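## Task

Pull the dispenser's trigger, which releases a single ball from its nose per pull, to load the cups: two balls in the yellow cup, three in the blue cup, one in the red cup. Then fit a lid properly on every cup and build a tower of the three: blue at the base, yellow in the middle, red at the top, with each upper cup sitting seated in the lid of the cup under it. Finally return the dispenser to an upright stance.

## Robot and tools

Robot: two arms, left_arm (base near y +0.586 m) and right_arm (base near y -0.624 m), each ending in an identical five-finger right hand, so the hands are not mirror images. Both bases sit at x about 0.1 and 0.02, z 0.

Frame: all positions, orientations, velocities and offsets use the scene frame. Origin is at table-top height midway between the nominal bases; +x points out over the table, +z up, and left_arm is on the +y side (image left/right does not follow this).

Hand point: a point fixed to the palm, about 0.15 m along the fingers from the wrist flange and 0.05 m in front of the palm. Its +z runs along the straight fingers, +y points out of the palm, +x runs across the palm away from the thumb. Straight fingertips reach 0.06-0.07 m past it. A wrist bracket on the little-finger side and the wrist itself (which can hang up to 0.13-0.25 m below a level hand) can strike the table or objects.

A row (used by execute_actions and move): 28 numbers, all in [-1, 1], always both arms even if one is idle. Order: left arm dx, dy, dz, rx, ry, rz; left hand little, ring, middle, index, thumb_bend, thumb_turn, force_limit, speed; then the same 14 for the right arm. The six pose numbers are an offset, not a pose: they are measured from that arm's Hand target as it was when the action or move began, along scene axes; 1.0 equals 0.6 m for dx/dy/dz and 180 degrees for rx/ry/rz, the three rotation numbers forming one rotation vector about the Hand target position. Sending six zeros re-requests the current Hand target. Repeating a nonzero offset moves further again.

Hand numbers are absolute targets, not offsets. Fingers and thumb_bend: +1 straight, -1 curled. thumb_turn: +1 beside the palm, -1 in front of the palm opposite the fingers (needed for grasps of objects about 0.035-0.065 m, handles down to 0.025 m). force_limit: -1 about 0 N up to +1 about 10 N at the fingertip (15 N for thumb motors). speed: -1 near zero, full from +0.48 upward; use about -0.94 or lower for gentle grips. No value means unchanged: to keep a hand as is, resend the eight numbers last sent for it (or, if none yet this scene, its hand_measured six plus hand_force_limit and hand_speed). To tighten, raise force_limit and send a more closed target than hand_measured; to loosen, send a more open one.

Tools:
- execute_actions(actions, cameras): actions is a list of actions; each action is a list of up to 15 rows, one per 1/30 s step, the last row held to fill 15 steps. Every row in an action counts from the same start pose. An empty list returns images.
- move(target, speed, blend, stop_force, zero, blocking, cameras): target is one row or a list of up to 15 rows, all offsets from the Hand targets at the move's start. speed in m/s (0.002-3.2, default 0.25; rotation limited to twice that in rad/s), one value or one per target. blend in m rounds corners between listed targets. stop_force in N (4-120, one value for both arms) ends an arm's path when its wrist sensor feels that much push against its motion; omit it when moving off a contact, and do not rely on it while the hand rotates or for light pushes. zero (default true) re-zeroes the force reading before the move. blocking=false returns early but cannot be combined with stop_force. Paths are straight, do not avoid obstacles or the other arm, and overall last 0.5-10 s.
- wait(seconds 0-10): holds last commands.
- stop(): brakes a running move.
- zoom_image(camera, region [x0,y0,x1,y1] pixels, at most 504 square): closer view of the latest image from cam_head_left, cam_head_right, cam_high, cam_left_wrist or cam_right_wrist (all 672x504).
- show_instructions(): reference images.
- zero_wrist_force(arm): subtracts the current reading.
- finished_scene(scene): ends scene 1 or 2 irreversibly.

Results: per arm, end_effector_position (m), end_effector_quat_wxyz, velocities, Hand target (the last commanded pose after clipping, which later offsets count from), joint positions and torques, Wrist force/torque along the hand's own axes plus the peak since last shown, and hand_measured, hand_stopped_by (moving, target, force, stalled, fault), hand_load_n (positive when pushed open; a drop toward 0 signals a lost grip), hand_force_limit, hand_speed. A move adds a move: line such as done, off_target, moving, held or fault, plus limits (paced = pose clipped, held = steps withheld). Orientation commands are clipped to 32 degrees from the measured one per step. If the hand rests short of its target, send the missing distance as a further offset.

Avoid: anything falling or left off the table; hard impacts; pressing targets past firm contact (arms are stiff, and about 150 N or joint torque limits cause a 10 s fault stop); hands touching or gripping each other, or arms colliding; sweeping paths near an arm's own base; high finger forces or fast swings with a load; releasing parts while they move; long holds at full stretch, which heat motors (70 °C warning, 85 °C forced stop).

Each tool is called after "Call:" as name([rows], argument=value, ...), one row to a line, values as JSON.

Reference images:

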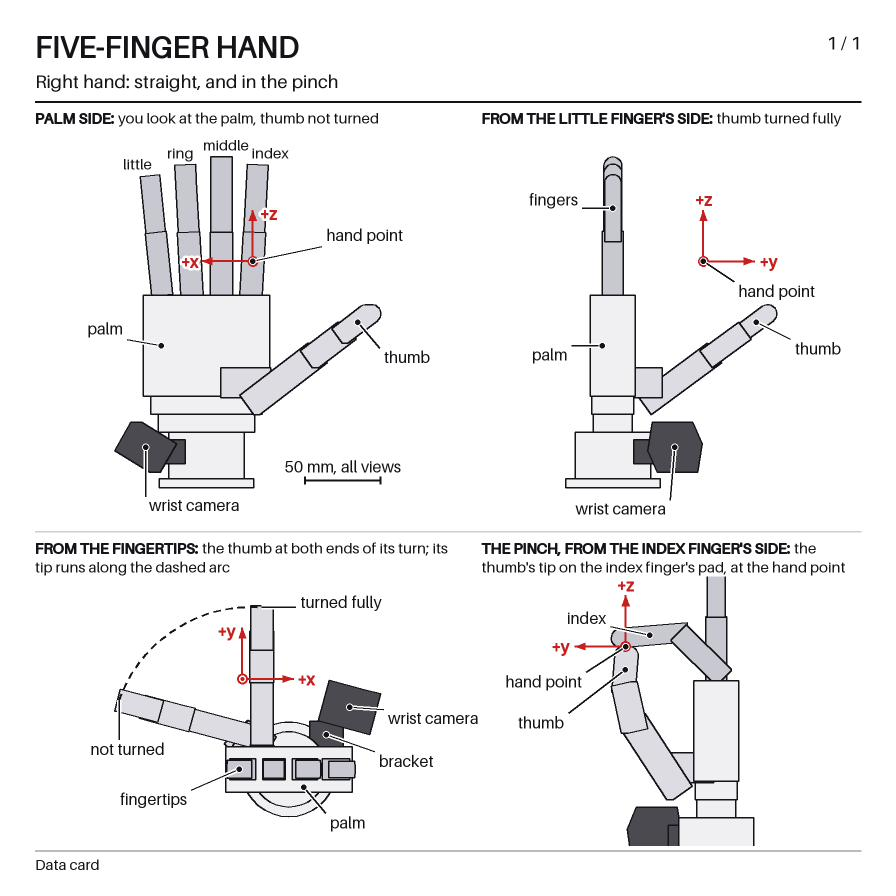

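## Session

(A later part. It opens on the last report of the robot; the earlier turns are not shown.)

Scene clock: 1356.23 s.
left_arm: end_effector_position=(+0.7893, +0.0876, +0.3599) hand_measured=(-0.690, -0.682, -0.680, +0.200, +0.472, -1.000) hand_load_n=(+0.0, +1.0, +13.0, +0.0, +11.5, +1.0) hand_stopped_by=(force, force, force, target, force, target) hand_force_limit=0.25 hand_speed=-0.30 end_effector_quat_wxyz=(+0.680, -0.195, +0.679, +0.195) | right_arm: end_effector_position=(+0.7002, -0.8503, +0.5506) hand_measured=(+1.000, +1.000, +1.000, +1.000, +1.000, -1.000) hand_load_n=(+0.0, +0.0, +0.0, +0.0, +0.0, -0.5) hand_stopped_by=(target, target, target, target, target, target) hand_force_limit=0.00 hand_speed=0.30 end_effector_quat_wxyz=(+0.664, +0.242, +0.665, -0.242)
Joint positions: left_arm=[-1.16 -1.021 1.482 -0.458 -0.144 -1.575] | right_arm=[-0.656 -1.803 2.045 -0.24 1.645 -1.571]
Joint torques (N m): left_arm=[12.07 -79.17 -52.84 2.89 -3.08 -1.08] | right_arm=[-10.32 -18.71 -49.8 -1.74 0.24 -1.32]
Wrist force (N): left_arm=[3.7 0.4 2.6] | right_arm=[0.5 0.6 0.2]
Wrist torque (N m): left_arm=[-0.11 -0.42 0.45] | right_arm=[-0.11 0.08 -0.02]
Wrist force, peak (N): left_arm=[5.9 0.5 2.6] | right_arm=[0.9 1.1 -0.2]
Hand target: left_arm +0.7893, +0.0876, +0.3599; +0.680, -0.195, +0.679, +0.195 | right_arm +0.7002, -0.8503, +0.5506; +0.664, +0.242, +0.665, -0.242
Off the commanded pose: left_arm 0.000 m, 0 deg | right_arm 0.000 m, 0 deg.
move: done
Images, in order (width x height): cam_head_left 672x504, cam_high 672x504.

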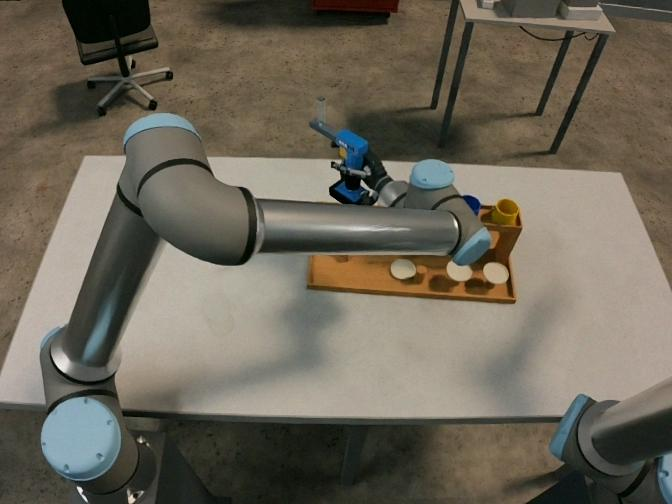

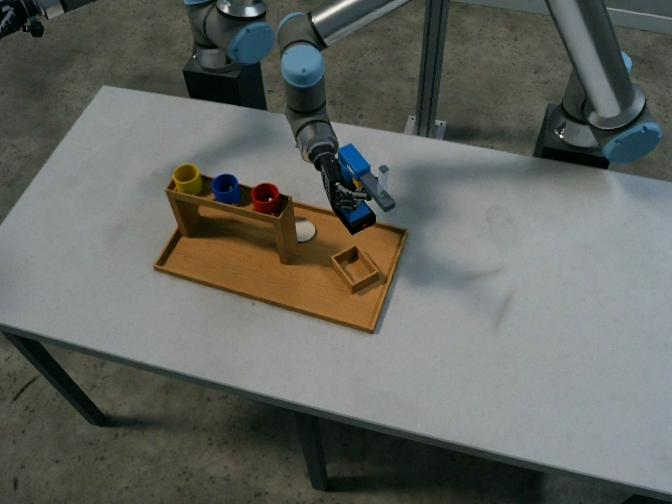

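Call:
zoom_image(camera="cam_head_left", region=[485, 190, 525, 230])

Call:
zoom_image(camera="cam_high", region=[165, 155, 245, 215])

Scaled by 12.600 from the camera's 672x504 image, which has a finer 960x720 frame.

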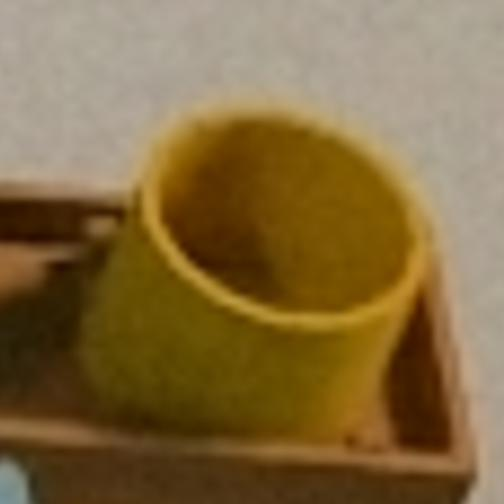

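Scaled by 6.300 from the camera's 672x504 image, which has a finer 960x720 frame.

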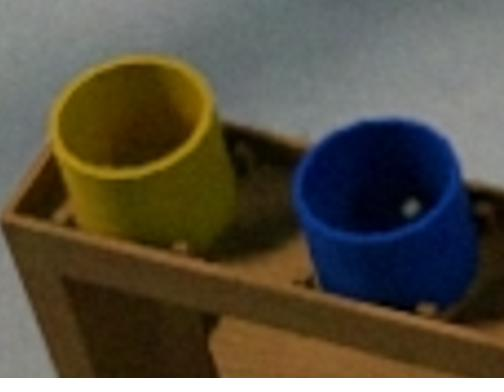

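Call:
move(target=[0,0,0,0,0,0,-0.9,-0.9,-0.9,0.2,-0.9,-1,0.25,-0.3,-0.0987,0.8105,-0.256,0.1022,0.5129,0.2350,1,1,1,1,1,-1,0,0.3], speed=0.35, cameras=["cam_right_wrist","cam_head_left"])

Scene clock: 1389.73 s.
left_arm: end_effector_position=(+0.7893, +0.0876, +0.3599) hand_measured=(-0.690, -0.682, -0.680, +0.200, +0.472, -1.000) hand_load_n=(+0.5, +1.5, +12.5, +0.0, +11.0, +1.0) hand_stopped_by=(force, force, force, target, force, target) hand_force_limit=0.25 hand_speed=-0.30 end_effector_quat_wxyz=(+0.680, -0.195, +0.679, +0.195) | right_arm: end_effector_position=(+0.6410, -0.3640, +0.3970) hand_measured=(+1.000, +1.000, +1.000, +1.000, +1.000, -1.000) hand_load_n=(+0.0, +0.0, +0.0, +0.0, +0.0, +0.0) hand_stopped_by=(target, target, target, target, target, target) hand_force_limit=0.00 hand_speed=0.30 end_effector_quat_wxyz=(-0.010, -0.140, +0.990, -0.014)
Joint positions: left_arm=[-1.16 -1.021 1.482 -0.458 -0.144 -1.575] | right_arm=[0.013 -1.274 1.455 1.408 1.6 -1.806]
Joint torques (N m): left_arm=[12.56 -81.84 -52.73 3.08 -2.64 -1.12] | right_arm=[15.07 -51.11 -45.66 7.61 -2.94 -3.7]
Wrist force (N): left_arm=[4.0 0.4 2.8] | right_arm=[1.0 1.1 0.2]
Wrist torque (N m): left_arm=[-0.12 -0.47 0.46] | right_arm=[0.17 -0.18 0.09]
Wrist force, peak (N): left_arm=[4.5 0.5 2.6] | right_arm=[0.7 1.8 -0.4]
Hand target: left_arm +0.7893, +0.0876, +0.3599; +0.680, -0.195, +0.679, +0.195 | right_arm +0.6410, -0.3640, +0.3970; -0.010, -0.140, +0.990, -0.014
Off the commanded pose: left_arm 0.000 m, 0 deg | right_arm 0.000 m, 0 deg.
move: done
camera_calibration:
cam_right_wrist: T_world_to_cam=[[-0.516781, 0.853421, -0.0678926, 0.675853], [0.723001, 0.477523, 0.499241, -0.492452], [0.458483, 0.208912, -0.863799, 0.241474], [0, 0, 0, 1]] pos_world=[0.5946, -0.392077, 0.500323]
Images, in order (width x height): cam_head_left 672x504, cam_right_wrist 672x504.

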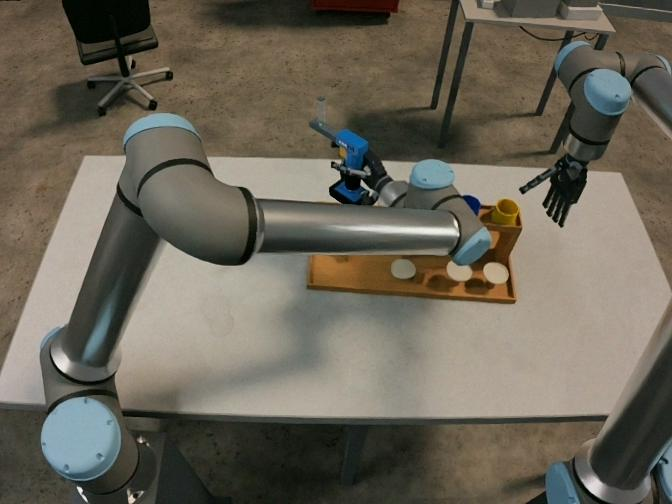

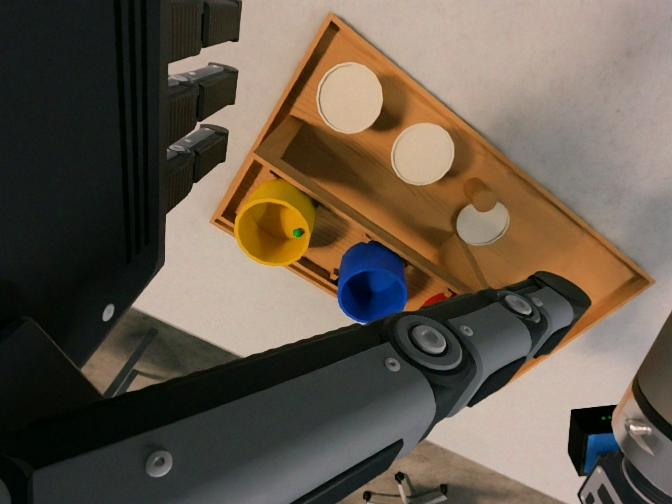

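Call:
zoom_image(camera="cam_right_wrist", region=[215, 160, 415, 330])

Call:
zoom_image(camera="cam_right_wrist", region=[300, 40, 530, 260])

Scaled by 2.520 from the camera's 672x504 image, which has a finer 960x720 frame.

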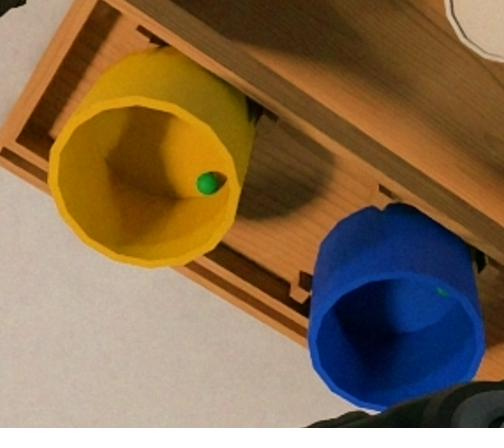

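Scaled by 2.191 from the camera's 672x504 image, which has a finer 960x720 frame.

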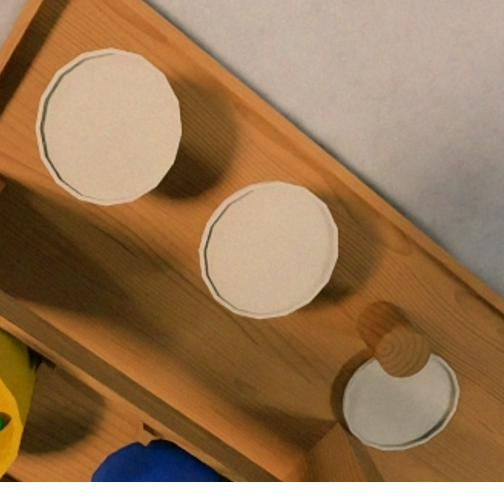

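Call:
move(target=[0,0,0,0,0,0,-0.9,-0.9,-0.9,0.2,-0.9,-1,0.25,-0.3,0.3083,0.0125,-0.022,-0.0697,0.1529,0,1,1,1,1,1,-1,0,0.3], speed=0.25, cameras=["cam_right_wrist"])

Call:
zoom_image(camera="cam_right_wrist", region=[250, 50, 600, 300])

Scene clock: 1415.97 s.
left_arm: end_effector_position=(+0.7893, +0.0876, +0.3599) hand_measured=(-0.690, -0.682, -0.680, +0.200, +0.472, -1.000) hand_load_n=(+0.0, +1.5, +12.5, +0.0, +11.0, +1.0) hand_stopped_by=(force, force, force, target, force, target) hand_force_limit=0.25 hand_speed=-0.30 end_effector_quat_wxyz=(+0.680, -0.195, +0.679, +0.195) | right_arm: end_effector_position=(+0.8259, -0.3565, +0.3838) hand_measured=(+1.000, +1.000, +1.000, +1.000, +1.000, -1.000) hand_load_n=(+0.0, +0.0, +0.0, +0.0, +0.0, +0.0) hand_stopped_by=(target, target, target, target, target, target) hand_force_limit=0.00 hand_speed=0.30 end_effector_quat_wxyz=(-0.260, -0.137, +0.952, -0.087)
Joint positions: left_arm=[-1.16 -1.021 1.482 -0.458 -0.144 -1.575] | right_arm=[0.067 -0.671 0.653 2.114 1.761 -1.706]
Joint torques (N m): left_arm=[12.63 -81.48 -51.09 2.81 -2.72 -1.27] | right_arm=[14.31 -94.29 -49.17 8.05 3.33 3.18]
Wrist force (N): left_arm=[3.9 0.5 2.7] | right_arm=[0.4 1.2 -0.1]
Wrist torque (N m): left_arm=[-0.10 -0.46 0.45] | right_arm=[0.22 0.02 -0.13]
Wrist force, peak (N): left_arm=[4.1 0.6 3.1] | right_arm=[2.1 1.0 -0.1]
Hand target: left_arm +0.7893, +0.0876, +0.3599; +0.680, -0.195, +0.679, +0.195 | right_arm +0.8259, -0.3565, +0.3838; -0.260, -0.137, +0.952, -0.087
Off the commanded pose: left_arm 0.000 m, 0 deg | right_arm 0.000 m, 0 deg.
move: done
camera_calibration:
cam_right_wrist: T_world_to_cam=[[-0.53355, 0.845768, -0.000000475, 0.749201], [0.845768, 0.53355, 0.000132223, -0.512993], [0.000112084, 0.0000701461, -1, 0.50014], [0, 0, 0, 1]] pos_world=[0.833554, -0.359978, 0.500208]
Images, in order (width x height): cam_right_wrist 672x504.

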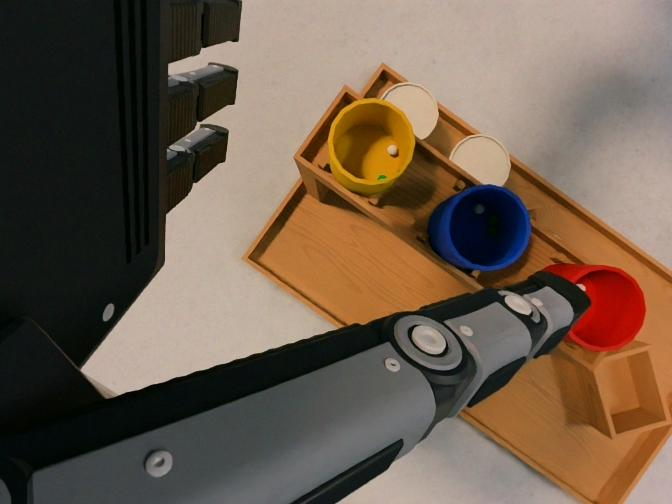

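Scaled by 1.440 from the camera's 672x504 image, which has a finer 960x720 frame.

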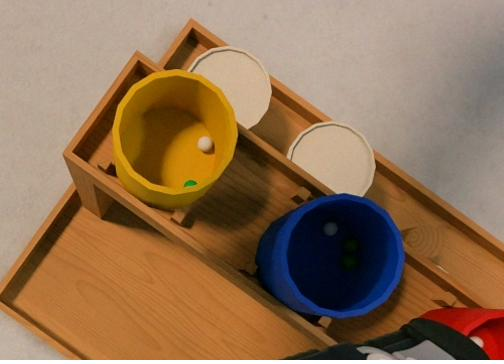

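Call:
move([
  [0.0048,0.0007,-0.1,0,0,0,-0.9,-0.9,-0.9,0.2,-0.9,-1,0.25,-0.3,-0.15,-0.15,0.08,0,0,0,1,1,1,1,1,-1,0,0.3],
  [0.0048,0.0007,-0.2623,0,0,0,-0.9,-0.9,-0.9,0.2,-0.9,-1,0.25,-0.3,-0.15,-0.15,0.08,0,0,0,1,1,1,1,1,-1,0,0.3],
], speed=0.1, cameras=["cam_head_left","cam_head_right","cam_high","cam_right_wrist"])

Call:
zoom_image(camera="cam_high", region=[315, 200, 395, 300])

Call:
zoom_image(camera="cam_head_right", region=[300, 160, 390, 260])

Call:
zoom_image(camera="cam_head_left", region=[300, 160, 390, 260])

Scene clock: 1442.60 s.
left_arm: end_effector_position=(+0.7922, +0.0880, +0.2026) hand_measured=(-0.690, -0.682, -0.680, +0.200, +0.472, -1.000) hand_load_n=(+0.0, +1.0, +13.0, +0.0, +11.0, +1.5) hand_stopped_by=(force, force, force, target, force, target) hand_force_limit=0.25 hand_speed=-0.30 end_effector_quat_wxyz=(+0.680, -0.195, +0.679, +0.195) | right_arm: end_effector_position=(+0.7359, -0.4465, +0.4318) hand_measured=(+1.000, +1.000, +1.000, +1.000, +1.000, -1.000) hand_load_n=(+0.0, +0.0, +0.0, +0.0, +0.0, +0.0) hand_stopped_by=(target, target, target, target, target, target) hand_force_limit=0.00 hand_speed=0.30 end_effector_quat_wxyz=(-0.260, -0.137, +0.952, -0.087)
Joint positions: left_arm=[-1.157 -0.879 1.564 -0.68 -0.14 -1.576] | right_arm=[-0.029 -0.92 1.001 1.997 1.808 -1.791]
Joint torques (N m): left_arm=[8.07 -91.6 -24.24 -2.03 1.9 2.31] | right_arm=[-11.63 -98.9 -33.26 1.98 2.9 -3.72]
Wrist force (N): left_arm=[3.8 0.3 3.0] | right_arm=[1.1 0.8 0.4]
Wrist torque (N m): left_arm=[-0.16 -0.45 0.16] | right_arm=[0.17 -0.15 0.13]
Wrist force, peak (N): left_arm=[5.2 0.3 2.7] | right_arm=[1.4 1.6 -0.4]
Hand target: left_arm +0.7922, +0.0880, +0.2026; +0.680, -0.195, +0.679, +0.195 | right_arm +0.7359, -0.4465, +0.4318; -0.260, -0.137, +0.952, -0.087
Off the commanded pose: left_arm 0.000 m, 0 deg | right_arm 0.000 m, 0 deg.
move: done
camera_calibration:
cam_right_wrist: T_world_to_cam=[[-0.533551, 0.845768, -0.0000316953, 0.777318], [0.845768, 0.533551, -0.0000057063, -0.388785], [0.0000120848, -0.0000298515, -1, 0.548186], [0, 0, 0, 1]] pos_world=[0.743554, -0.449977, 0.548208]
Images, in order (width x height): cam_head_left 672x504, cam_head_right 672x504, cam_high 672x504, cam_right_wrist 672x504.

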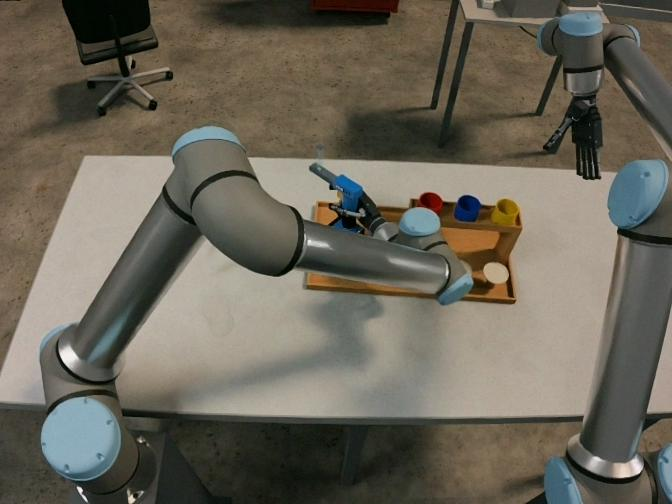

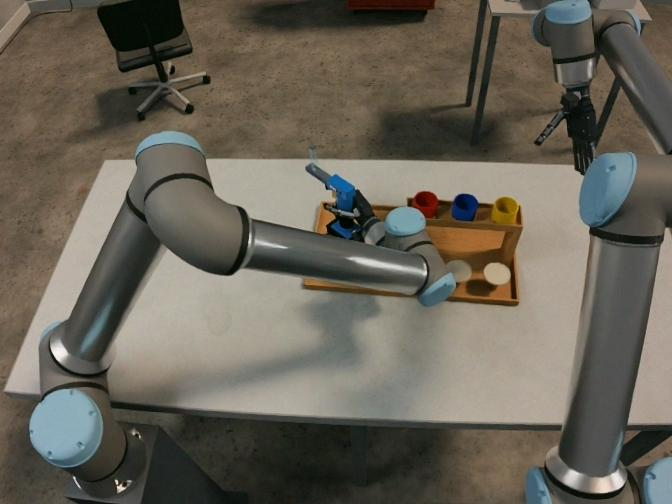

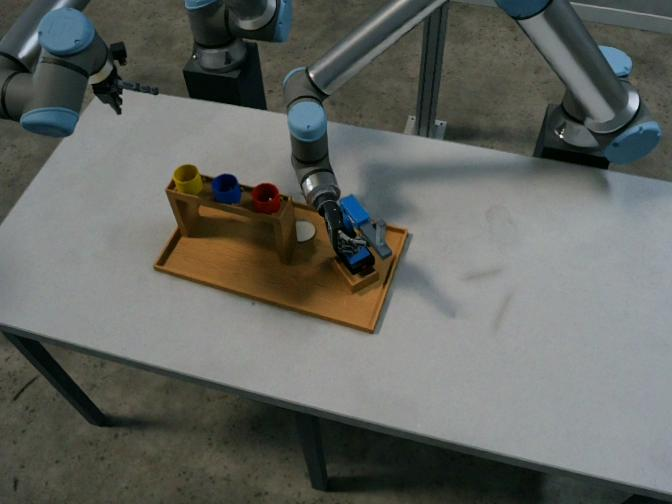

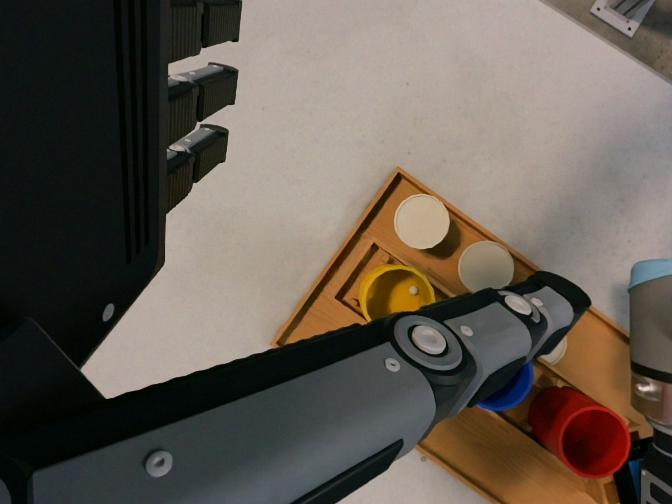

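Scaled by 5.040 from the camera's 672x504 image, which has a finer 960x720 frame.

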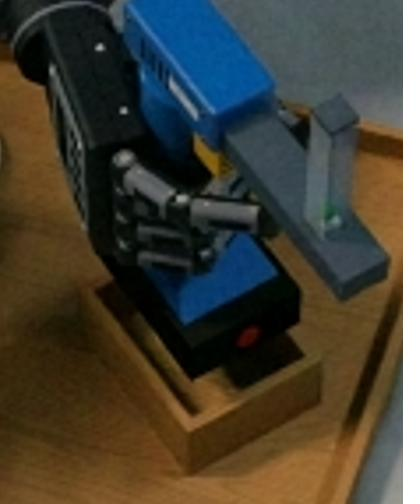

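Scaled by 5.040 from the camera's 672x504 image, which has a finer 960x720 frame.

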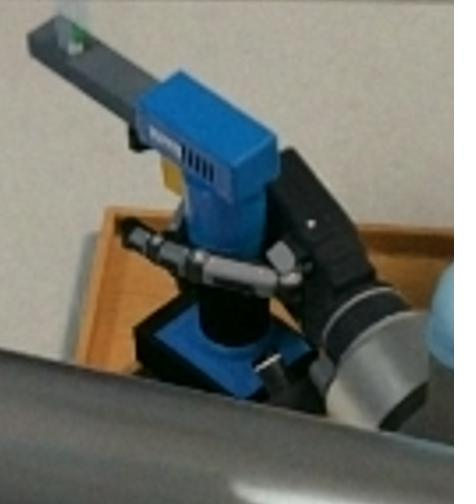

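Scaled by 5.040 from the camera's 672x504 image, which has a finer 960x720 frame.

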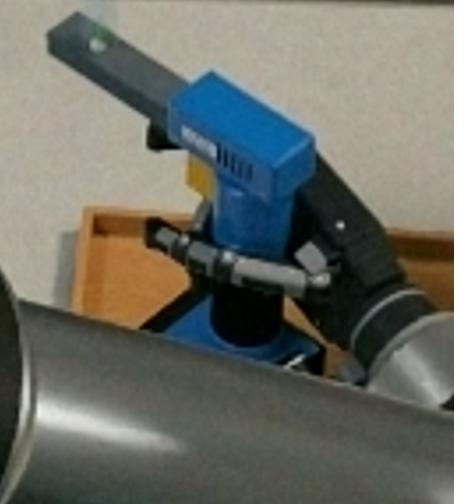

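Call:
move(target=[0.0009,-0.0014,-0.0245,0,0,0,-0.9,-0.9,-0.9,0.2,-0.9,-1,0.25,-0.3,0,0,0,0,0,0,1,1,1,1,1,-1,0,0.3], speed=0.03, stop_force=5, cameras=["cam_high"])

Call:
zoom_image(camera="cam_high", region=[325, 230, 385, 300])

Scene clock: 1457.53 s.
left_arm: end_effector_position=(+0.7927, +0.0871, +0.1879) hand_measured=(-0.690, -0.682, -0.680, +0.200, +0.472, -1.000) hand_load_n=(+0.0, +1.0, +12.5, +0.0, +11.0, +1.0) hand_stopped_by=(force, force, force, target, force, target) hand_force_limit=0.25 hand_speed=-0.30 end_effector_quat_wxyz=(+0.680, -0.195, +0.679, +0.195) | right_arm: end_effector_position=(+0.7359, -0.4465, +0.4318) hand_measured=(+1.000, +1.000, +1.000, +1.000, +1.000, -1.000) hand_load_n=(+0.0, +0.0, +0.0, +0.0, +0.0, +0.5) hand_stopped_by=(target, target, target, target, target, target) hand_force_limit=0.00 hand_speed=0.30 end_effector_quat_wxyz=(-0.260, -0.137, +0.952, -0.087)
Joint positions: left_arm=[-1.157 -0.863 1.566 -0.699 -0.14 -1.575] | right_arm=[-0.029 -0.92 1.001 1.997 1.808 -1.791]
Joint torques (N m): left_arm=[13.75 -87.47 -24.68 -1.66 3.32 2.19] | right_arm=[-14.77 -97.1 -32.7 1.56 2.54 -3.5]
Wrist force (N): left_arm=[4.1 0.3 2.7] | right_arm=[1.1 0.8 -0.1]
Wrist torque (N m): left_arm=[-0.13 -0.48 0.17] | right_arm=[0.20 -0.13 0.14]
Wrist force, peak (N): left_arm=[4.2 0.4 2.8] | right_arm=[1.5 1.1 0.1]
Hand target: left_arm +0.7927, +0.0871, +0.1879; +0.680, -0.195, +0.679, +0.195 | right_arm +0.7359, -0.4465, +0.4318; -0.260, -0.137, +0.952, -0.087
Off the commanded pose: left_arm 0.000 m, 0 deg | right_arm 0.000 m, 0 deg.
move: done
Images, in order (width x height): cam_high 672x504.

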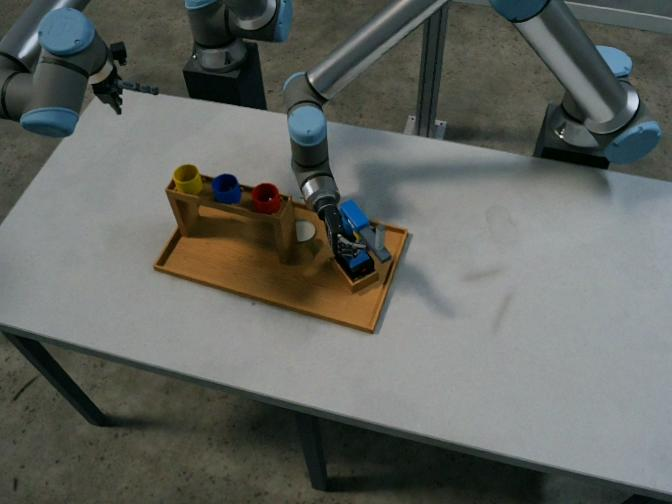

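Scaled by 7.200 from the camera's 672x504 image, which has a finer 960x720 frame.

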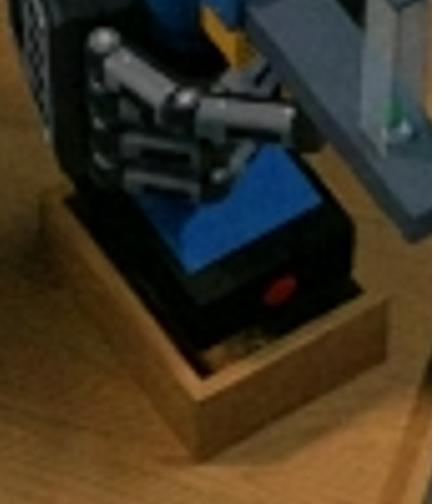

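Call:
zoom_image(camera="cam_high", region=[332, 255, 382, 297])

Call:
execute_actions(actions=[], cameras=["cam_head_left","cam_head_right"])

Call:
zoom_image(camera="cam_head_right", region=[310, 200, 380, 260])

Call:
zoom_image(camera="cam_head_left", region=[310, 200, 380, 260])

Scaled by 10.080 from the camera's 672x504 image, which has a finer 960x720 frame.

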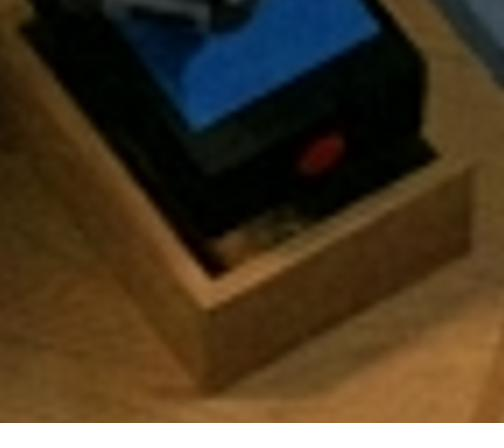

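Scene clock: 1469.57 s.
left_arm: end_effector_position=(+0.7927, +0.0871, +0.1879) hand_measured=(-0.690, -0.682, -0.680, +0.200, +0.472, -1.000) hand_load_n=(+0.0, +1.5, +13.0, +0.0, +11.0, +1.5) hand_stopped_by=(force, force, force, target, force, target) hand_force_limit=0.25 hand_speed=-0.30 end_effector_quat_wxyz=(+0.680, -0.195, +0.679, +0.195) | right_arm: end_effector_position=(+0.7359, -0.4465, +0.4318) hand_measured=(+1.000, +1.000, +1.000, +1.000, +1.000, -1.000) hand_load_n=(+0.0, +0.0, +0.0, +0.0, +0.0, +0.0) hand_stopped_by=(target, target, target, target, target, target) hand_force_limit=0.00 hand_speed=0.30 end_effector_quat_wxyz=(-0.260, -0.137, +0.952, -0.087)
Joint positions: left_arm=[-1.157 -0.863 1.566 -0.699 -0.14 -1.575] | right_arm=[-0.029 -0.92 1.001 1.997 1.808 -1.791]
Joint velocities: within noise
Joint torques (N m): left_arm=[12.86 -89.86 -24.12 -1.42 3.07 2.48] | right_arm=[-16.15 -97.03 -32.67 2.36 2.06 -3.72]
Motor temperatures (°C): left_arm=[25 30 32 34 30 32] | right_arm=[23 29 37 30 31 30]
Wrist force (N): left_arm=[3.8 0.2 2.9] | right_arm=[0.8 0.4 -0.1]
Wrist torque (N m): left_arm=[-0.16 -0.46 0.15] | right_arm=[0.14 -0.09 0.10]
Wrist force, peak (N): left_arm=[3.9 0.2 3.0] | right_arm=[1.3 1.3 0.2]
Hand target: left_arm +0.7927, +0.0871, +0.1879; +0.680, -0.195, +0.679, +0.195 | right_arm +0.7359, -0.4465, +0.4318; -0.260, -0.137, +0.952, -0.087
Off the commanded pose: left_arm 0.000 m, 0 deg | right_arm 0.000 m, 0 deg.
Images, in order (width x height): cam_head_left 672x504, cam_head_right 672x504.

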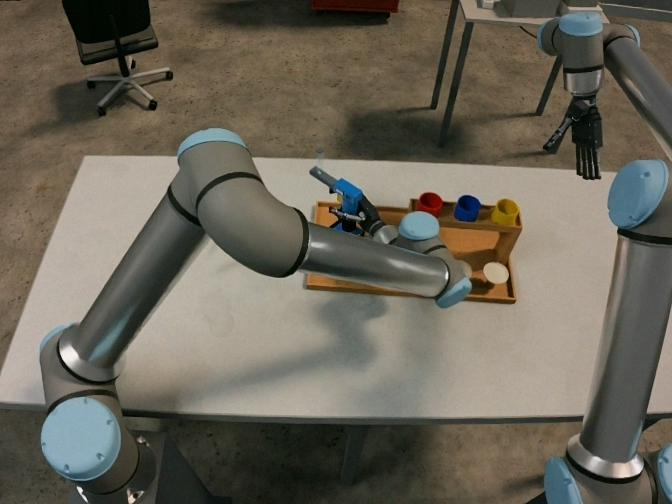

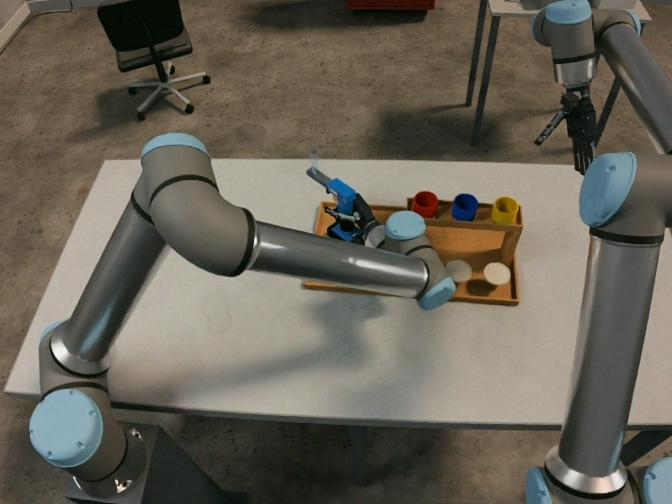

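Scaled by 7.200 from the camera's 672x504 image, which has a finer 960x720 frame.

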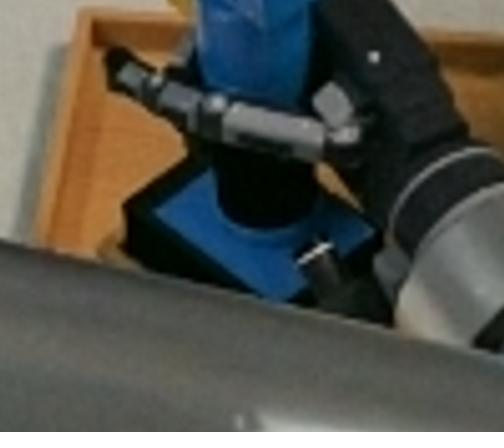

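Scaled by 7.200 from the camera's 672x504 image, which has a finer 960x720 frame.

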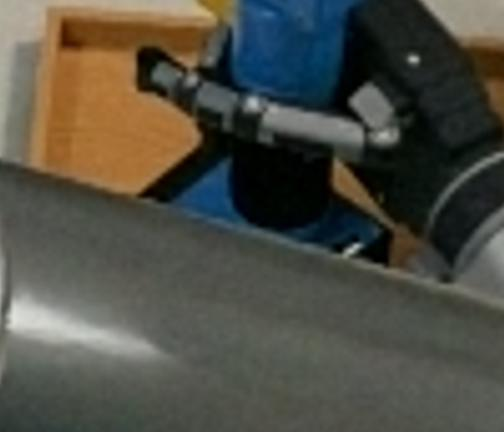

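Call:
move(target=[0,0,-0.0267,0,0,0,-0.9,-0.9,-0.9,0.2,-0.9,-1,0.25,-0.3,0,0,0,0,0,0,1,1,1,1,1,-1,0,0.3], speed=0.01, stop_force=4)

Scene clock: 1476.33 s.
left_arm: end_effector_position=(+0.7927, +0.0872, +0.1838) hand_measured=(-0.690, -0.682, -0.680, +0.200, +0.472, -1.000) hand_load_n=(+0.0, +2.5, +13.0, +0.0, +11.0, +1.0) hand_stopped_by=(force, force, force, target, force, target) hand_force_limit=0.25 hand_speed=-0.30 end_effector_quat_wxyz=(+0.680, -0.195, +0.679, +0.195) | right_arm: end_effector_position=(+0.7359, -0.4465, +0.4318) hand_measured=(+1.000, +1.000, +1.000, +1.000, +1.000, -1.000) hand_load_n=(+0.0, +0.0, +0.0, +0.0, +0.0, +0.0) hand_stopped_by=(target, target, target, target, target, target) hand_force_limit=0.00 hand_speed=0.30 end_effector_quat_wxyz=(-0.260, -0.137, +0.952, -0.087)
Joint positions: left_arm=[-1.157 -0.858 1.567 -0.705 -0.14 -1.575] | right_arm=[-0.029 -0.92 1.001 1.997 1.808 -1.791]
Joint torques (N m): left_arm=[11.19 -102.75 -38.65 2.7 2.28 0.55] | right_arm=[-14.77 -95.78 -32.19 1.95 2.73 -3.49]
Wrist force (N): left_arm=[2.1 0.5 2.9] | right_arm=[0.7 0.6 0.4]
Wrist torque (N m): left_arm=[-0.11 -0.46 0.22] | right_arm=[0.15 -0.09 0.10]
Wrist force, peak (N): left_arm=[4.0 0.3 3.0] | right_arm=[1.3 1.1 0.3]
Hand target: left_arm +0.7927, +0.0871, +0.1838; +0.680, -0.195, +0.679, +0.195 (not the last commanded pose) | right_arm +0.7359, -0.4465, +0.4318; -0.260, -0.137, +0.952, -0.087
Off the commanded pose: left_arm 0.012 m, 0 deg | right_arm 0.000 m, 0 deg.
move: contact (left_arm)

Call:
move(target=[-0.0025,0.0019,0.008,0,0,0.0139,-0.9,-0.9,-0.9,0.2,-0.9,-1,0.25,-0.3,0,0,0,0,0,0,1,1,1,1,1,-1,0,0.3], speed=0.03, cameras=["cam_high"])

Call:
zoom_image(camera="cam_high", region=[332, 255, 382, 297])

Call:
move(target=[0,0,-0.03,0,0,0,-0.9,-0.9,-0.9,0.2,-0.9,-1,0.25,-0.3,0,0,0,0,0,0,1,1,1,1,1,-1,0,0.3], speed=0.01, stop_force=4)

Scene clock: 1502.03 s.
left_arm: end_effector_position=(+0.7912, +0.0883, +0.1886) hand_measured=(-0.690, -0.682, -0.680, +0.200, +0.472, -1.000) hand_load_n=(+0.0, +2.0, +13.0, +0.0, +11.0, +1.5) hand_stopped_by=(force, force, force, target, force, target) hand_force_limit=0.25 hand_speed=-0.30 end_effector_quat_wxyz=(+0.676, -0.210, +0.675, +0.210) | right_arm: end_effector_position=(+0.7359, -0.4465, +0.4318) hand_measured=(+1.000, +1.000, +1.000, +1.000, +1.000, -1.000) hand_load_n=(+0.0, +0.0, +0.0, +0.0, +0.0, +0.0) hand_stopped_by=(target, target, target, target, target, target) hand_force_limit=0.00 hand_speed=0.30 end_effector_quat_wxyz=(-0.260, -0.137, +0.952, -0.087)
Joint positions: left_arm=[-1.153 -0.851 1.542 -0.688 -0.18 -1.574] | right_arm=[-0.029 -0.92 1.001 1.997 1.808 -1.791]
Joint torques (N m): left_arm=[14.73 -85.64 -46.89 3.36 -2.96 -1] | right_arm=[-13.56 -97.62 -33.26 1.88 2.34 -3.77]
Wrist force (N): left_arm=[3.5 0.7 2.7] | right_arm=[1.3 0.6 -0.1]
Wrist torque (N m): left_arm=[-0.07 -0.41 0.29] | right_arm=[0.18 -0.17 0.14]
Wrist force, peak (N): left_arm=[4.0 0.0 3.2] | right_arm=[1.5 1.1 -0.3]
Hand target: left_arm +0.7912, +0.0883, +0.1886; +0.676, -0.210, +0.675, +0.210 | right_arm +0.7359, -0.4465, +0.4318; -0.260, -0.137, +0.952, -0.087
Off the commanded pose: left_arm 0.000 m, 0 deg | right_arm 0.000 m, 0 deg.
move: done
Images, in order (width x height): cam_high 672x504.

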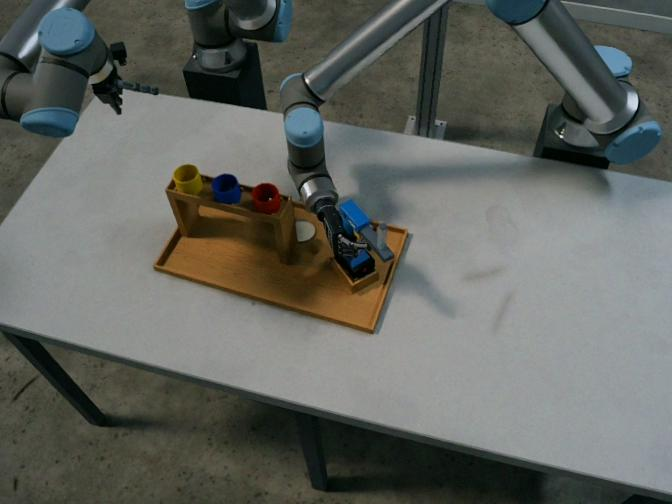

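Scaled by 10.080 from the camera's 672x504 image, which has a finer 960x720 frame.

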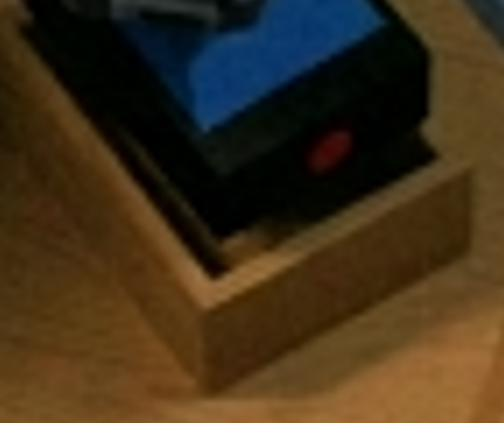

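Scene clock: 1503.77 s.
left_arm: end_effector_position=(+0.7912, +0.0883, +0.1838) hand_measured=(-0.690, -0.682, -0.680, +0.200, +0.472, -1.000) hand_load_n=(+0.0, +3.0, +13.0, +0.0, +11.0, +1.0) hand_stopped_by=(force, force, force, target, force, target) hand_force_limit=0.25 hand_speed=-0.30 end_effector_quat_wxyz=(+0.676, -0.210, +0.675, +0.210) | right_arm: end_effector_position=(+0.7359, -0.4465, +0.4318) hand_measured=(+1.000, +1.000, +1.000, +1.000, +1.000, -1.000) hand_load_n=(+0.0, +0.0, +0.0, +0.0, +0.0, +0.0) hand_stopped_by=(target, target, target, target, target, target) hand_force_limit=0.00 hand_speed=0.30 end_effector_quat_wxyz=(-0.260, -0.137, +0.952, -0.087)
Joint positions: left_arm=[-1.153 -0.846 1.543 -0.694 -0.18 -1.574] | right_arm=[-0.029 -0.92 1.001 1.997 1.808 -1.791]
Joint torques (N m): left_arm=[10.96 -105.85 -40.55 2.93 -1.49 -0.39] | right_arm=[-15.87 -99.4 -33.63 1.87 2.18 -3.95]
Wrist force (N): left_arm=[1.9 0.2 3.3] | right_arm=[1.2 0.8 0.4]
Wrist torque (N m): left_arm=[-0.18 -0.49 0.49] | right_arm=[0.17 -0.15 0.13]
Wrist force, peak (N): left_arm=[-5.6 -0.4 1.5] | right_arm=[1.1 1.3 0.4]
Hand target: left_arm +0.7912, +0.0883, +0.1838; +0.676, -0.210, +0.675, +0.210 (not the last commanded pose) | right_arm +0.7359, -0.4465, +0.4318; -0.260, -0.137, +0.952, -0.087
Off the commanded pose: left_arm 0.013 m, 0 deg | right_arm 0.000 m, 0 deg.
move: contact (left_arm)

Call:
zoom_image(camera="cam_high", region=[332, 190, 392, 250])

Call:
zoom_image(camera="cam_high", region=[327, 240, 387, 300])

Scaled by 8.400 from the camera's 672x504 image, which has a finer 960x720 frame.
This view is cut from an older image: the scene may have changed since it was taken.

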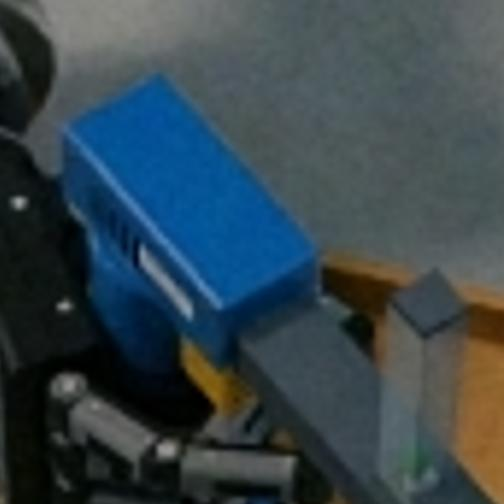

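Scaled by 8.400 from the camera's 672x504 image, which has a finer 960x720 frame.
This view is cut from an older image: the scene may have changed since it was taken.

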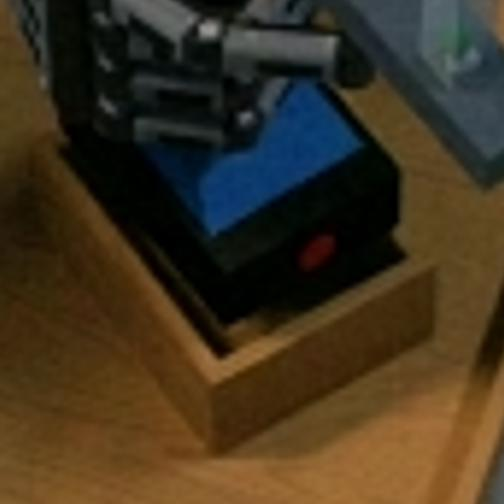

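Call:
move(target=[0,0,0,0,0,0,-0.9,-0.9,-0.9,0.2,-0.9,-1,0.25,-0.3,0.1435,0.655,-0.117,0,0,0,1,1,1,1,1,-1,0,0.3], speed=0.15, cameras=["cam_right_wrist"])

Call:
zoom_image(camera="cam_right_wrist", region=[340, 160, 560, 330])

Scene clock: 1597.67 s.
left_arm: end_effector_position=(+0.7912, +0.0883, +0.1838) hand_measured=(-0.690, -0.682, -0.680, +0.200, +0.472, -1.000) hand_load_n=(+0.0, +3.0, +13.0, +0.0, +11.0, +1.0) hand_stopped_by=(force, force, force, target, force, target) hand_force_limit=0.25 hand_speed=-0.30 end_effector_quat_wxyz=(+0.676, -0.210, +0.675, +0.210) | right_arm: end_effector_position=(+0.8188, -0.0553, +0.3603) hand_measured=(+1.000, +1.000, +1.000, +1.000, +1.000, -1.000) hand_load_n=(+0.0, +0.0, +0.0, +0.0, +0.0, +0.0) hand_stopped_by=(target, target, target, target, target, target) hand_force_limit=0.00 hand_speed=0.30 end_effector_quat_wxyz=(-0.178, -0.103, +0.979, -0.007)
Joint positions: left_arm=[-1.153 -0.846 1.543 -0.694 -0.18 -1.574] | right_arm=[0.329 -0.36 0.035 2.246 1.496 -1.432]
Joint torques (N m): left_arm=[8 -104.97 -41.13 3.17 0.82 0.45] | right_arm=[-16.81 -126.73 -46.59 1.66 -2.35 3.35]
Wrist force (N): left_arm=[2.2 0.5 2.9] | right_arm=[1.0 1.2 0.1]
Wrist torque (N m): left_arm=[-0.13 -0.52 0.50] | right_arm=[0.20 -0.19 -0.07]
Wrist force, peak (N): left_arm=[2.2 0.6 3.5] | right_arm=[1.1 1.9 -0.2]
Hand target: left_arm +0.7912, +0.0883, +0.1838; +0.676, -0.210, +0.675, +0.210 | right_arm +0.8220, -0.0535, +0.3616; -0.260, -0.137, +0.952, -0.087
Off the commanded pose: left_arm 0.000 m, 0 deg | right_arm 0.004 m, 14 deg.
elbow stopped short (right arm): the move would have taken joint 3 (elbow) straighter than the controller allows.
move: off_target (right_arm)
camera_calibration:
cam_right_wrist: T_world_to_cam=[[-0.450816, 0.890311, 0.0641207, 0.402289], [0.877809, 0.429161, 0.212772, -0.776325], [0.161915, 0.152207, -0.974996, 0.343529], [0, 0, 0, 1]] pos_world=[0.807201, -0.0772808, 0.474324]
Images, in order (width x height): cam_right_wrist 672x504.

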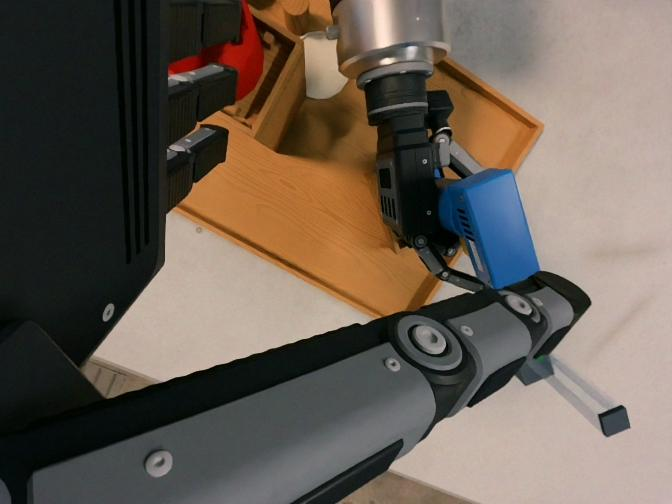

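Scaled by 2.291 from the camera's 672x504 image, which has a finer 960x720 frame.

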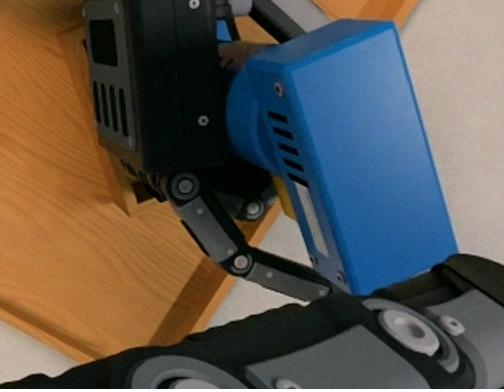

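Call:
move(target=[0.0038,-0.0055,0.01,0,0,-0.0139,-0.9,-0.9,-0.9,0.2,-0.9,-1,0.25,-0.3,-0.1435,-0.655,0.117,0,0,0,1,1,1,1,1,-1,0,0.3], speed=0.15)

Call:
move(target=[0,0,-0.032,0,0,0,-0.9,-0.9,-0.9,0.2,-0.9,-1,0.25,-0.3,0,0,0,0,0,0,1,1,1,1,1,-1,0,0.3], speed=0.01, stop_force=4)

Scene clock: 1608.07 s.
left_arm: end_effector_position=(+0.7935, +0.0850, +0.1898) hand_measured=(-0.690, -0.682, -0.680, +0.200, +0.472, -1.000) hand_load_n=(+0.0, +2.5, +13.0, +0.0, +11.0, +1.0) hand_stopped_by=(force, force, force, target, force, target) hand_force_limit=0.25 hand_speed=-0.30 end_effector_quat_wxyz=(+0.680, -0.195, +0.679, +0.195) | right_arm: end_effector_position=(+0.7360, -0.4464, +0.4318) hand_measured=(+1.000, +1.000, +1.000, +1.000, +1.000, -1.000) hand_load_n=(+0.0, +0.0, +0.0, +0.0, +0.0, +0.0) hand_stopped_by=(target, target, target, target, target, target) hand_force_limit=0.00 hand_speed=0.30 end_effector_quat_wxyz=(-0.260, -0.137, +0.952, -0.087)
Joint positions: left_arm=[-1.157 -0.862 1.56 -0.694 -0.141 -1.575] | right_arm=[-0.028 -0.92 1 1.997 1.808 -1.791]
Joint torques (N m): left_arm=[-15.93 -104.87 -25.34 -1.06 3.3 -0.56] | right_arm=[-17.58 -101.39 -33.8 1.97 2.77 -3.39]
Wrist force (N): left_arm=[3.6 0.5 3.0] | right_arm=[1.1 0.9 0.1]
Wrist torque (N m): left_arm=[-0.12 -0.43 0.44] | right_arm=[0.20 -0.15 0.14]
Wrist force, peak (N): left_arm=[4.3 0.2 3.1] | right_arm=[1.0 1.9 0.4]
Hand target: left_arm +0.7935, +0.0850, +0.1898; +0.680, -0.195, +0.679, +0.195 | right_arm +0.7359, -0.4465, +0.4318; -0.260, -0.137, +0.952, -0.087
Off the commanded pose: left_arm 0.000 m, 0 deg | right_arm 0.000 m, 0 deg.
move: done

Scene clock: 1610.13 s.
left_arm: end_effector_position=(+0.7935, +0.0850, +0.1813) hand_measured=(-0.690, -0.682, -0.680, +0.200, +0.472, -1.000) hand_load_n=(+0.0, +1.5, +13.5, +0.0, +10.5, +2.0) hand_stopped_by=(force, force, force, target, force, target) hand_force_limit=0.25 hand_speed=-0.30 end_effector_quat_wxyz=(+0.680, -0.195, +0.679, +0.195) | right_arm: end_effector_position=(+0.7359, -0.4465, +0.4318) hand_measured=(+1.000, +1.000, +1.000, +1.000, +1.000, -1.000) hand_load_n=(+0.0, +0.0, +0.0, -0.5, +0.0, +0.0) hand_stopped_by=(target, target, target, target, target, target) hand_force_limit=0.00 hand_speed=0.30 end_effector_quat_wxyz=(-0.260, -0.137, +0.952, -0.087)
Joint positions: left_arm=[-1.157 -0.853 1.562 -0.705 -0.14 -1.576] | right_arm=[-0.029 -0.92 1.001 1.997 1.808 -1.791]
Joint torques (N m): left_arm=[-15.83 -105.84 -39.37 3.18 2.94 0.07] | right_arm=[-12.42 -97.48 -34.06 2.55 3.08 -3.57]
Wrist force (N): left_arm=[3.6 0.0 2.6] | right_arm=[0.8 0.8 -0.2]
Wrist torque (N m): left_arm=[-0.17 -0.42 0.42] | right_arm=[0.20 -0.09 0.12]
Wrist force, peak (N): left_arm=[-3.9 0.6 4.5] | right_arm=[1.5 1.4 0.0]
Hand target: left_arm +0.7935, +0.0850, +0.1813; +0.680, -0.195, +0.679, +0.195 (not the last commanded pose) | right_arm +0.7359, -0.4465, +0.4318; -0.260, -0.137, +0.952, -0.087
Off the commanded pose: left_arm 0.011 m, 0 deg | right_arm 0.000 m, 0 deg.
move: contact (left_arm)

Call:
execute_actions([
  [[0,0,-0.0012,0,0,0,-0.9,-0.9,-0.9,0.2,-0.9,-1,0.25,-0.3,0,0,0,0,0,0,1,1,1,1,1,-1,0,0.3]],
])

Scene clock: 1615.33 s.
left_arm: end_effector_position=(+0.7935, +0.0850, +0.1806) hand_measured=(-0.690, -0.682, -0.680, +0.200, +0.472, -1.000) hand_load_n=(+0.0, +1.0, +14.0, +0.0, +10.0, +3.0) hand_stopped_by=(force, force, force, target, force, target) hand_force_limit=0.25 hand_speed=-0.30 end_effector_quat_wxyz=(+0.680, -0.195, +0.679, +0.195) | right_arm: end_effector_position=(+0.7359, -0.4465, +0.4318) hand_measured=(+1.000, +1.000, +1.000, +1.000, +1.000, -1.000) hand_load_n=(+0.0, +0.0, +0.0, +0.0, +0.0, +0.0) hand_stopped_by=(target, target, target, target, target, target) hand_force_limit=0.00 hand_speed=0.30 end_effector_quat_wxyz=(-0.260, -0.137, +0.952, -0.087)
Joint positions: left_arm=[-1.157 -0.852 1.562 -0.706 -0.14 -1.576] | right_arm=[-0.029 -0.92 1.001 1.997 1.808 -1.791]
Joint torques (N m): left_arm=[-12.5 -73.05 -21.22 -2.57 2.34 -1.48] | right_arm=[-14.06 -97.16 -34.85 2.19 3.03 -3.76]
Wrist force (N): left_arm=[-9.4 2.0 6.1] | right_arm=[1.0 0.6 -0.1]
Wrist torque (N m): left_arm=[-0.24 -0.08 -0.11] | right_arm=[0.17 -0.11 0.12]
Wrist force, peak (N): left_arm=[-9.4 2.0 6.1] | right_arm=[1.4 1.0 0.6]
Hand target: left_arm +0.7935, +0.0850, +0.1806; +0.680, -0.195, +0.679, +0.195 | right_arm +0.7359, -0.4465, +0.4318; -0.260, -0.137, +0.952, -0.087
Off the commanded pose: left_arm 0.000 m, 0 deg | right_arm 0.000 m, 0 deg.

Call:
move(target=[0.0006,0.0009,0.012,0,0,-0.00667,-0.9,-0.9,-0.9,0.2,-0.9,-1,0.25,-0.3,0,0,0,0,0,0,1,1,1,1,1,-1,0,0.3], speed=0.03)

Call:
move(target=[0,0,-0.032,0,0,0,-0.9,-0.9,-0.9,0.2,-0.9,-1,0.25,-0.3,0,0,0,0,0,0,1,1,1,1,1,-1,0,0.3], speed=0.01, stop_force=4)

Scene clock: 1628.80 s.
left_arm: end_effector_position=(+0.7939, +0.0855, +0.1877) hand_measured=(-0.690, -0.682, -0.680, +0.200, +0.472, -1.000) hand_load_n=(+0.0, +1.0, +13.5, +0.0, +10.5, +1.0) hand_stopped_by=(force, force, force, target, force, target) hand_force_limit=0.25 hand_speed=-0.30 end_effector_quat_wxyz=(+0.682, -0.188, +0.681, +0.188) | right_arm: end_effector_position=(+0.7359, -0.4465, +0.4318) hand_measured=(+1.000, +1.000, +1.000, +1.000, +1.000, -1.000) hand_load_n=(+0.0, +0.0, +0.0, +0.0, -0.5, +0.0) hand_stopped_by=(target, target, target, target, target, target) hand_force_limit=0.00 hand_speed=0.30 end_effector_quat_wxyz=(-0.260, -0.137, +0.952, -0.087)
Joint positions: left_arm=[-1.159 -0.867 1.575 -0.702 -0.121 -1.576] | right_arm=[-0.029 -0.92 1.001 1.997 1.808 -1.791]
Joint torques (N m): left_arm=[-15.4 -106.14 -25.54 2.78 2.8 -1.54] | right_arm=[-13.39 -97.02 -33.49 2.32 2.98 -3.4]
Wrist force (N): left_arm=[3.8 0.0 2.7] | right_arm=[1.0 0.9 0.3]
Wrist torque (N m): left_arm=[-0.17 -0.45 0.45] | right_arm=[0.20 -0.12 0.13]
Wrist force, peak (N): left_arm=[-9.0 1.2 5.9] | right_arm=[1.1 1.5 0.4]
Hand target: left_arm +0.7939, +0.0855, +0.1878; +0.682, -0.188, +0.681, +0.188 | right_arm +0.7359, -0.4465, +0.4318; -0.260, -0.137, +0.952, -0.087
Off the commanded pose: left_arm 0.000 m, 0 deg | right_arm 0.000 m, 0 deg.
move: done

Scene clock: 1630.63 s.
left_arm: end_effector_position=(+0.7939, +0.0855, +0.1809) hand_measured=(-0.690, -0.682, -0.680, +0.200, +0.472, -1.000) hand_load_n=(+0.0, +0.5, +13.5, +0.0, +10.5, +2.5) hand_stopped_by=(force, force, force, target, force, target) hand_force_limit=0.25 hand_speed=-0.30 end_effector_quat_wxyz=(+0.682, -0.188, +0.681, +0.188) | right_arm: end_effector_position=(+0.7359, -0.4465, +0.4318) hand_measured=(+1.000, +1.000, +1.000, +1.000, +1.000, -1.000) hand_load_n=(+0.0, +0.0, -0.5, +0.0, +0.0, +0.0) hand_stopped_by=(target, target, target, target, target, target) hand_force_limit=0.00 hand_speed=0.30 end_effector_quat_wxyz=(-0.260, -0.137, +0.952, -0.087)
Joint positions: left_arm=[-1.159 -0.86 1.576 -0.711 -0.121 -1.577] | right_arm=[-0.029 -0.92 1.001 1.997 1.808 -1.791]
Joint torques (N m): left_arm=[-16.66 -103.05 -36.27 3.36 1.95 0.96] | right_arm=[-15.15 -98.51 -33.24 1.82 2.55 -3.38]
Wrist force (N): left_arm=[2.1 -2.0 2.7] | right_arm=[1.0 1.1 0.3]
Wrist torque (N m): left_arm=[-0.26 -0.38 0.08] | right_arm=[0.22 -0.13 0.14]
Wrist force, peak (N): left_arm=[-7.5 0.2 5.2] | right_arm=[1.3 1.2 0.2]
Hand target: left_arm +0.7939, +0.0855, +0.1809; +0.682, -0.188, +0.681, +0.188 (not the last commanded pose) | right_arm +0.7359, -0.4465, +0.4318; -0.260, -0.137, +0.952, -0.087
Off the commanded pose: left_arm 0.012 m, 0 deg | right_arm 0.000 m, 0 deg.
move: contact (left_arm)


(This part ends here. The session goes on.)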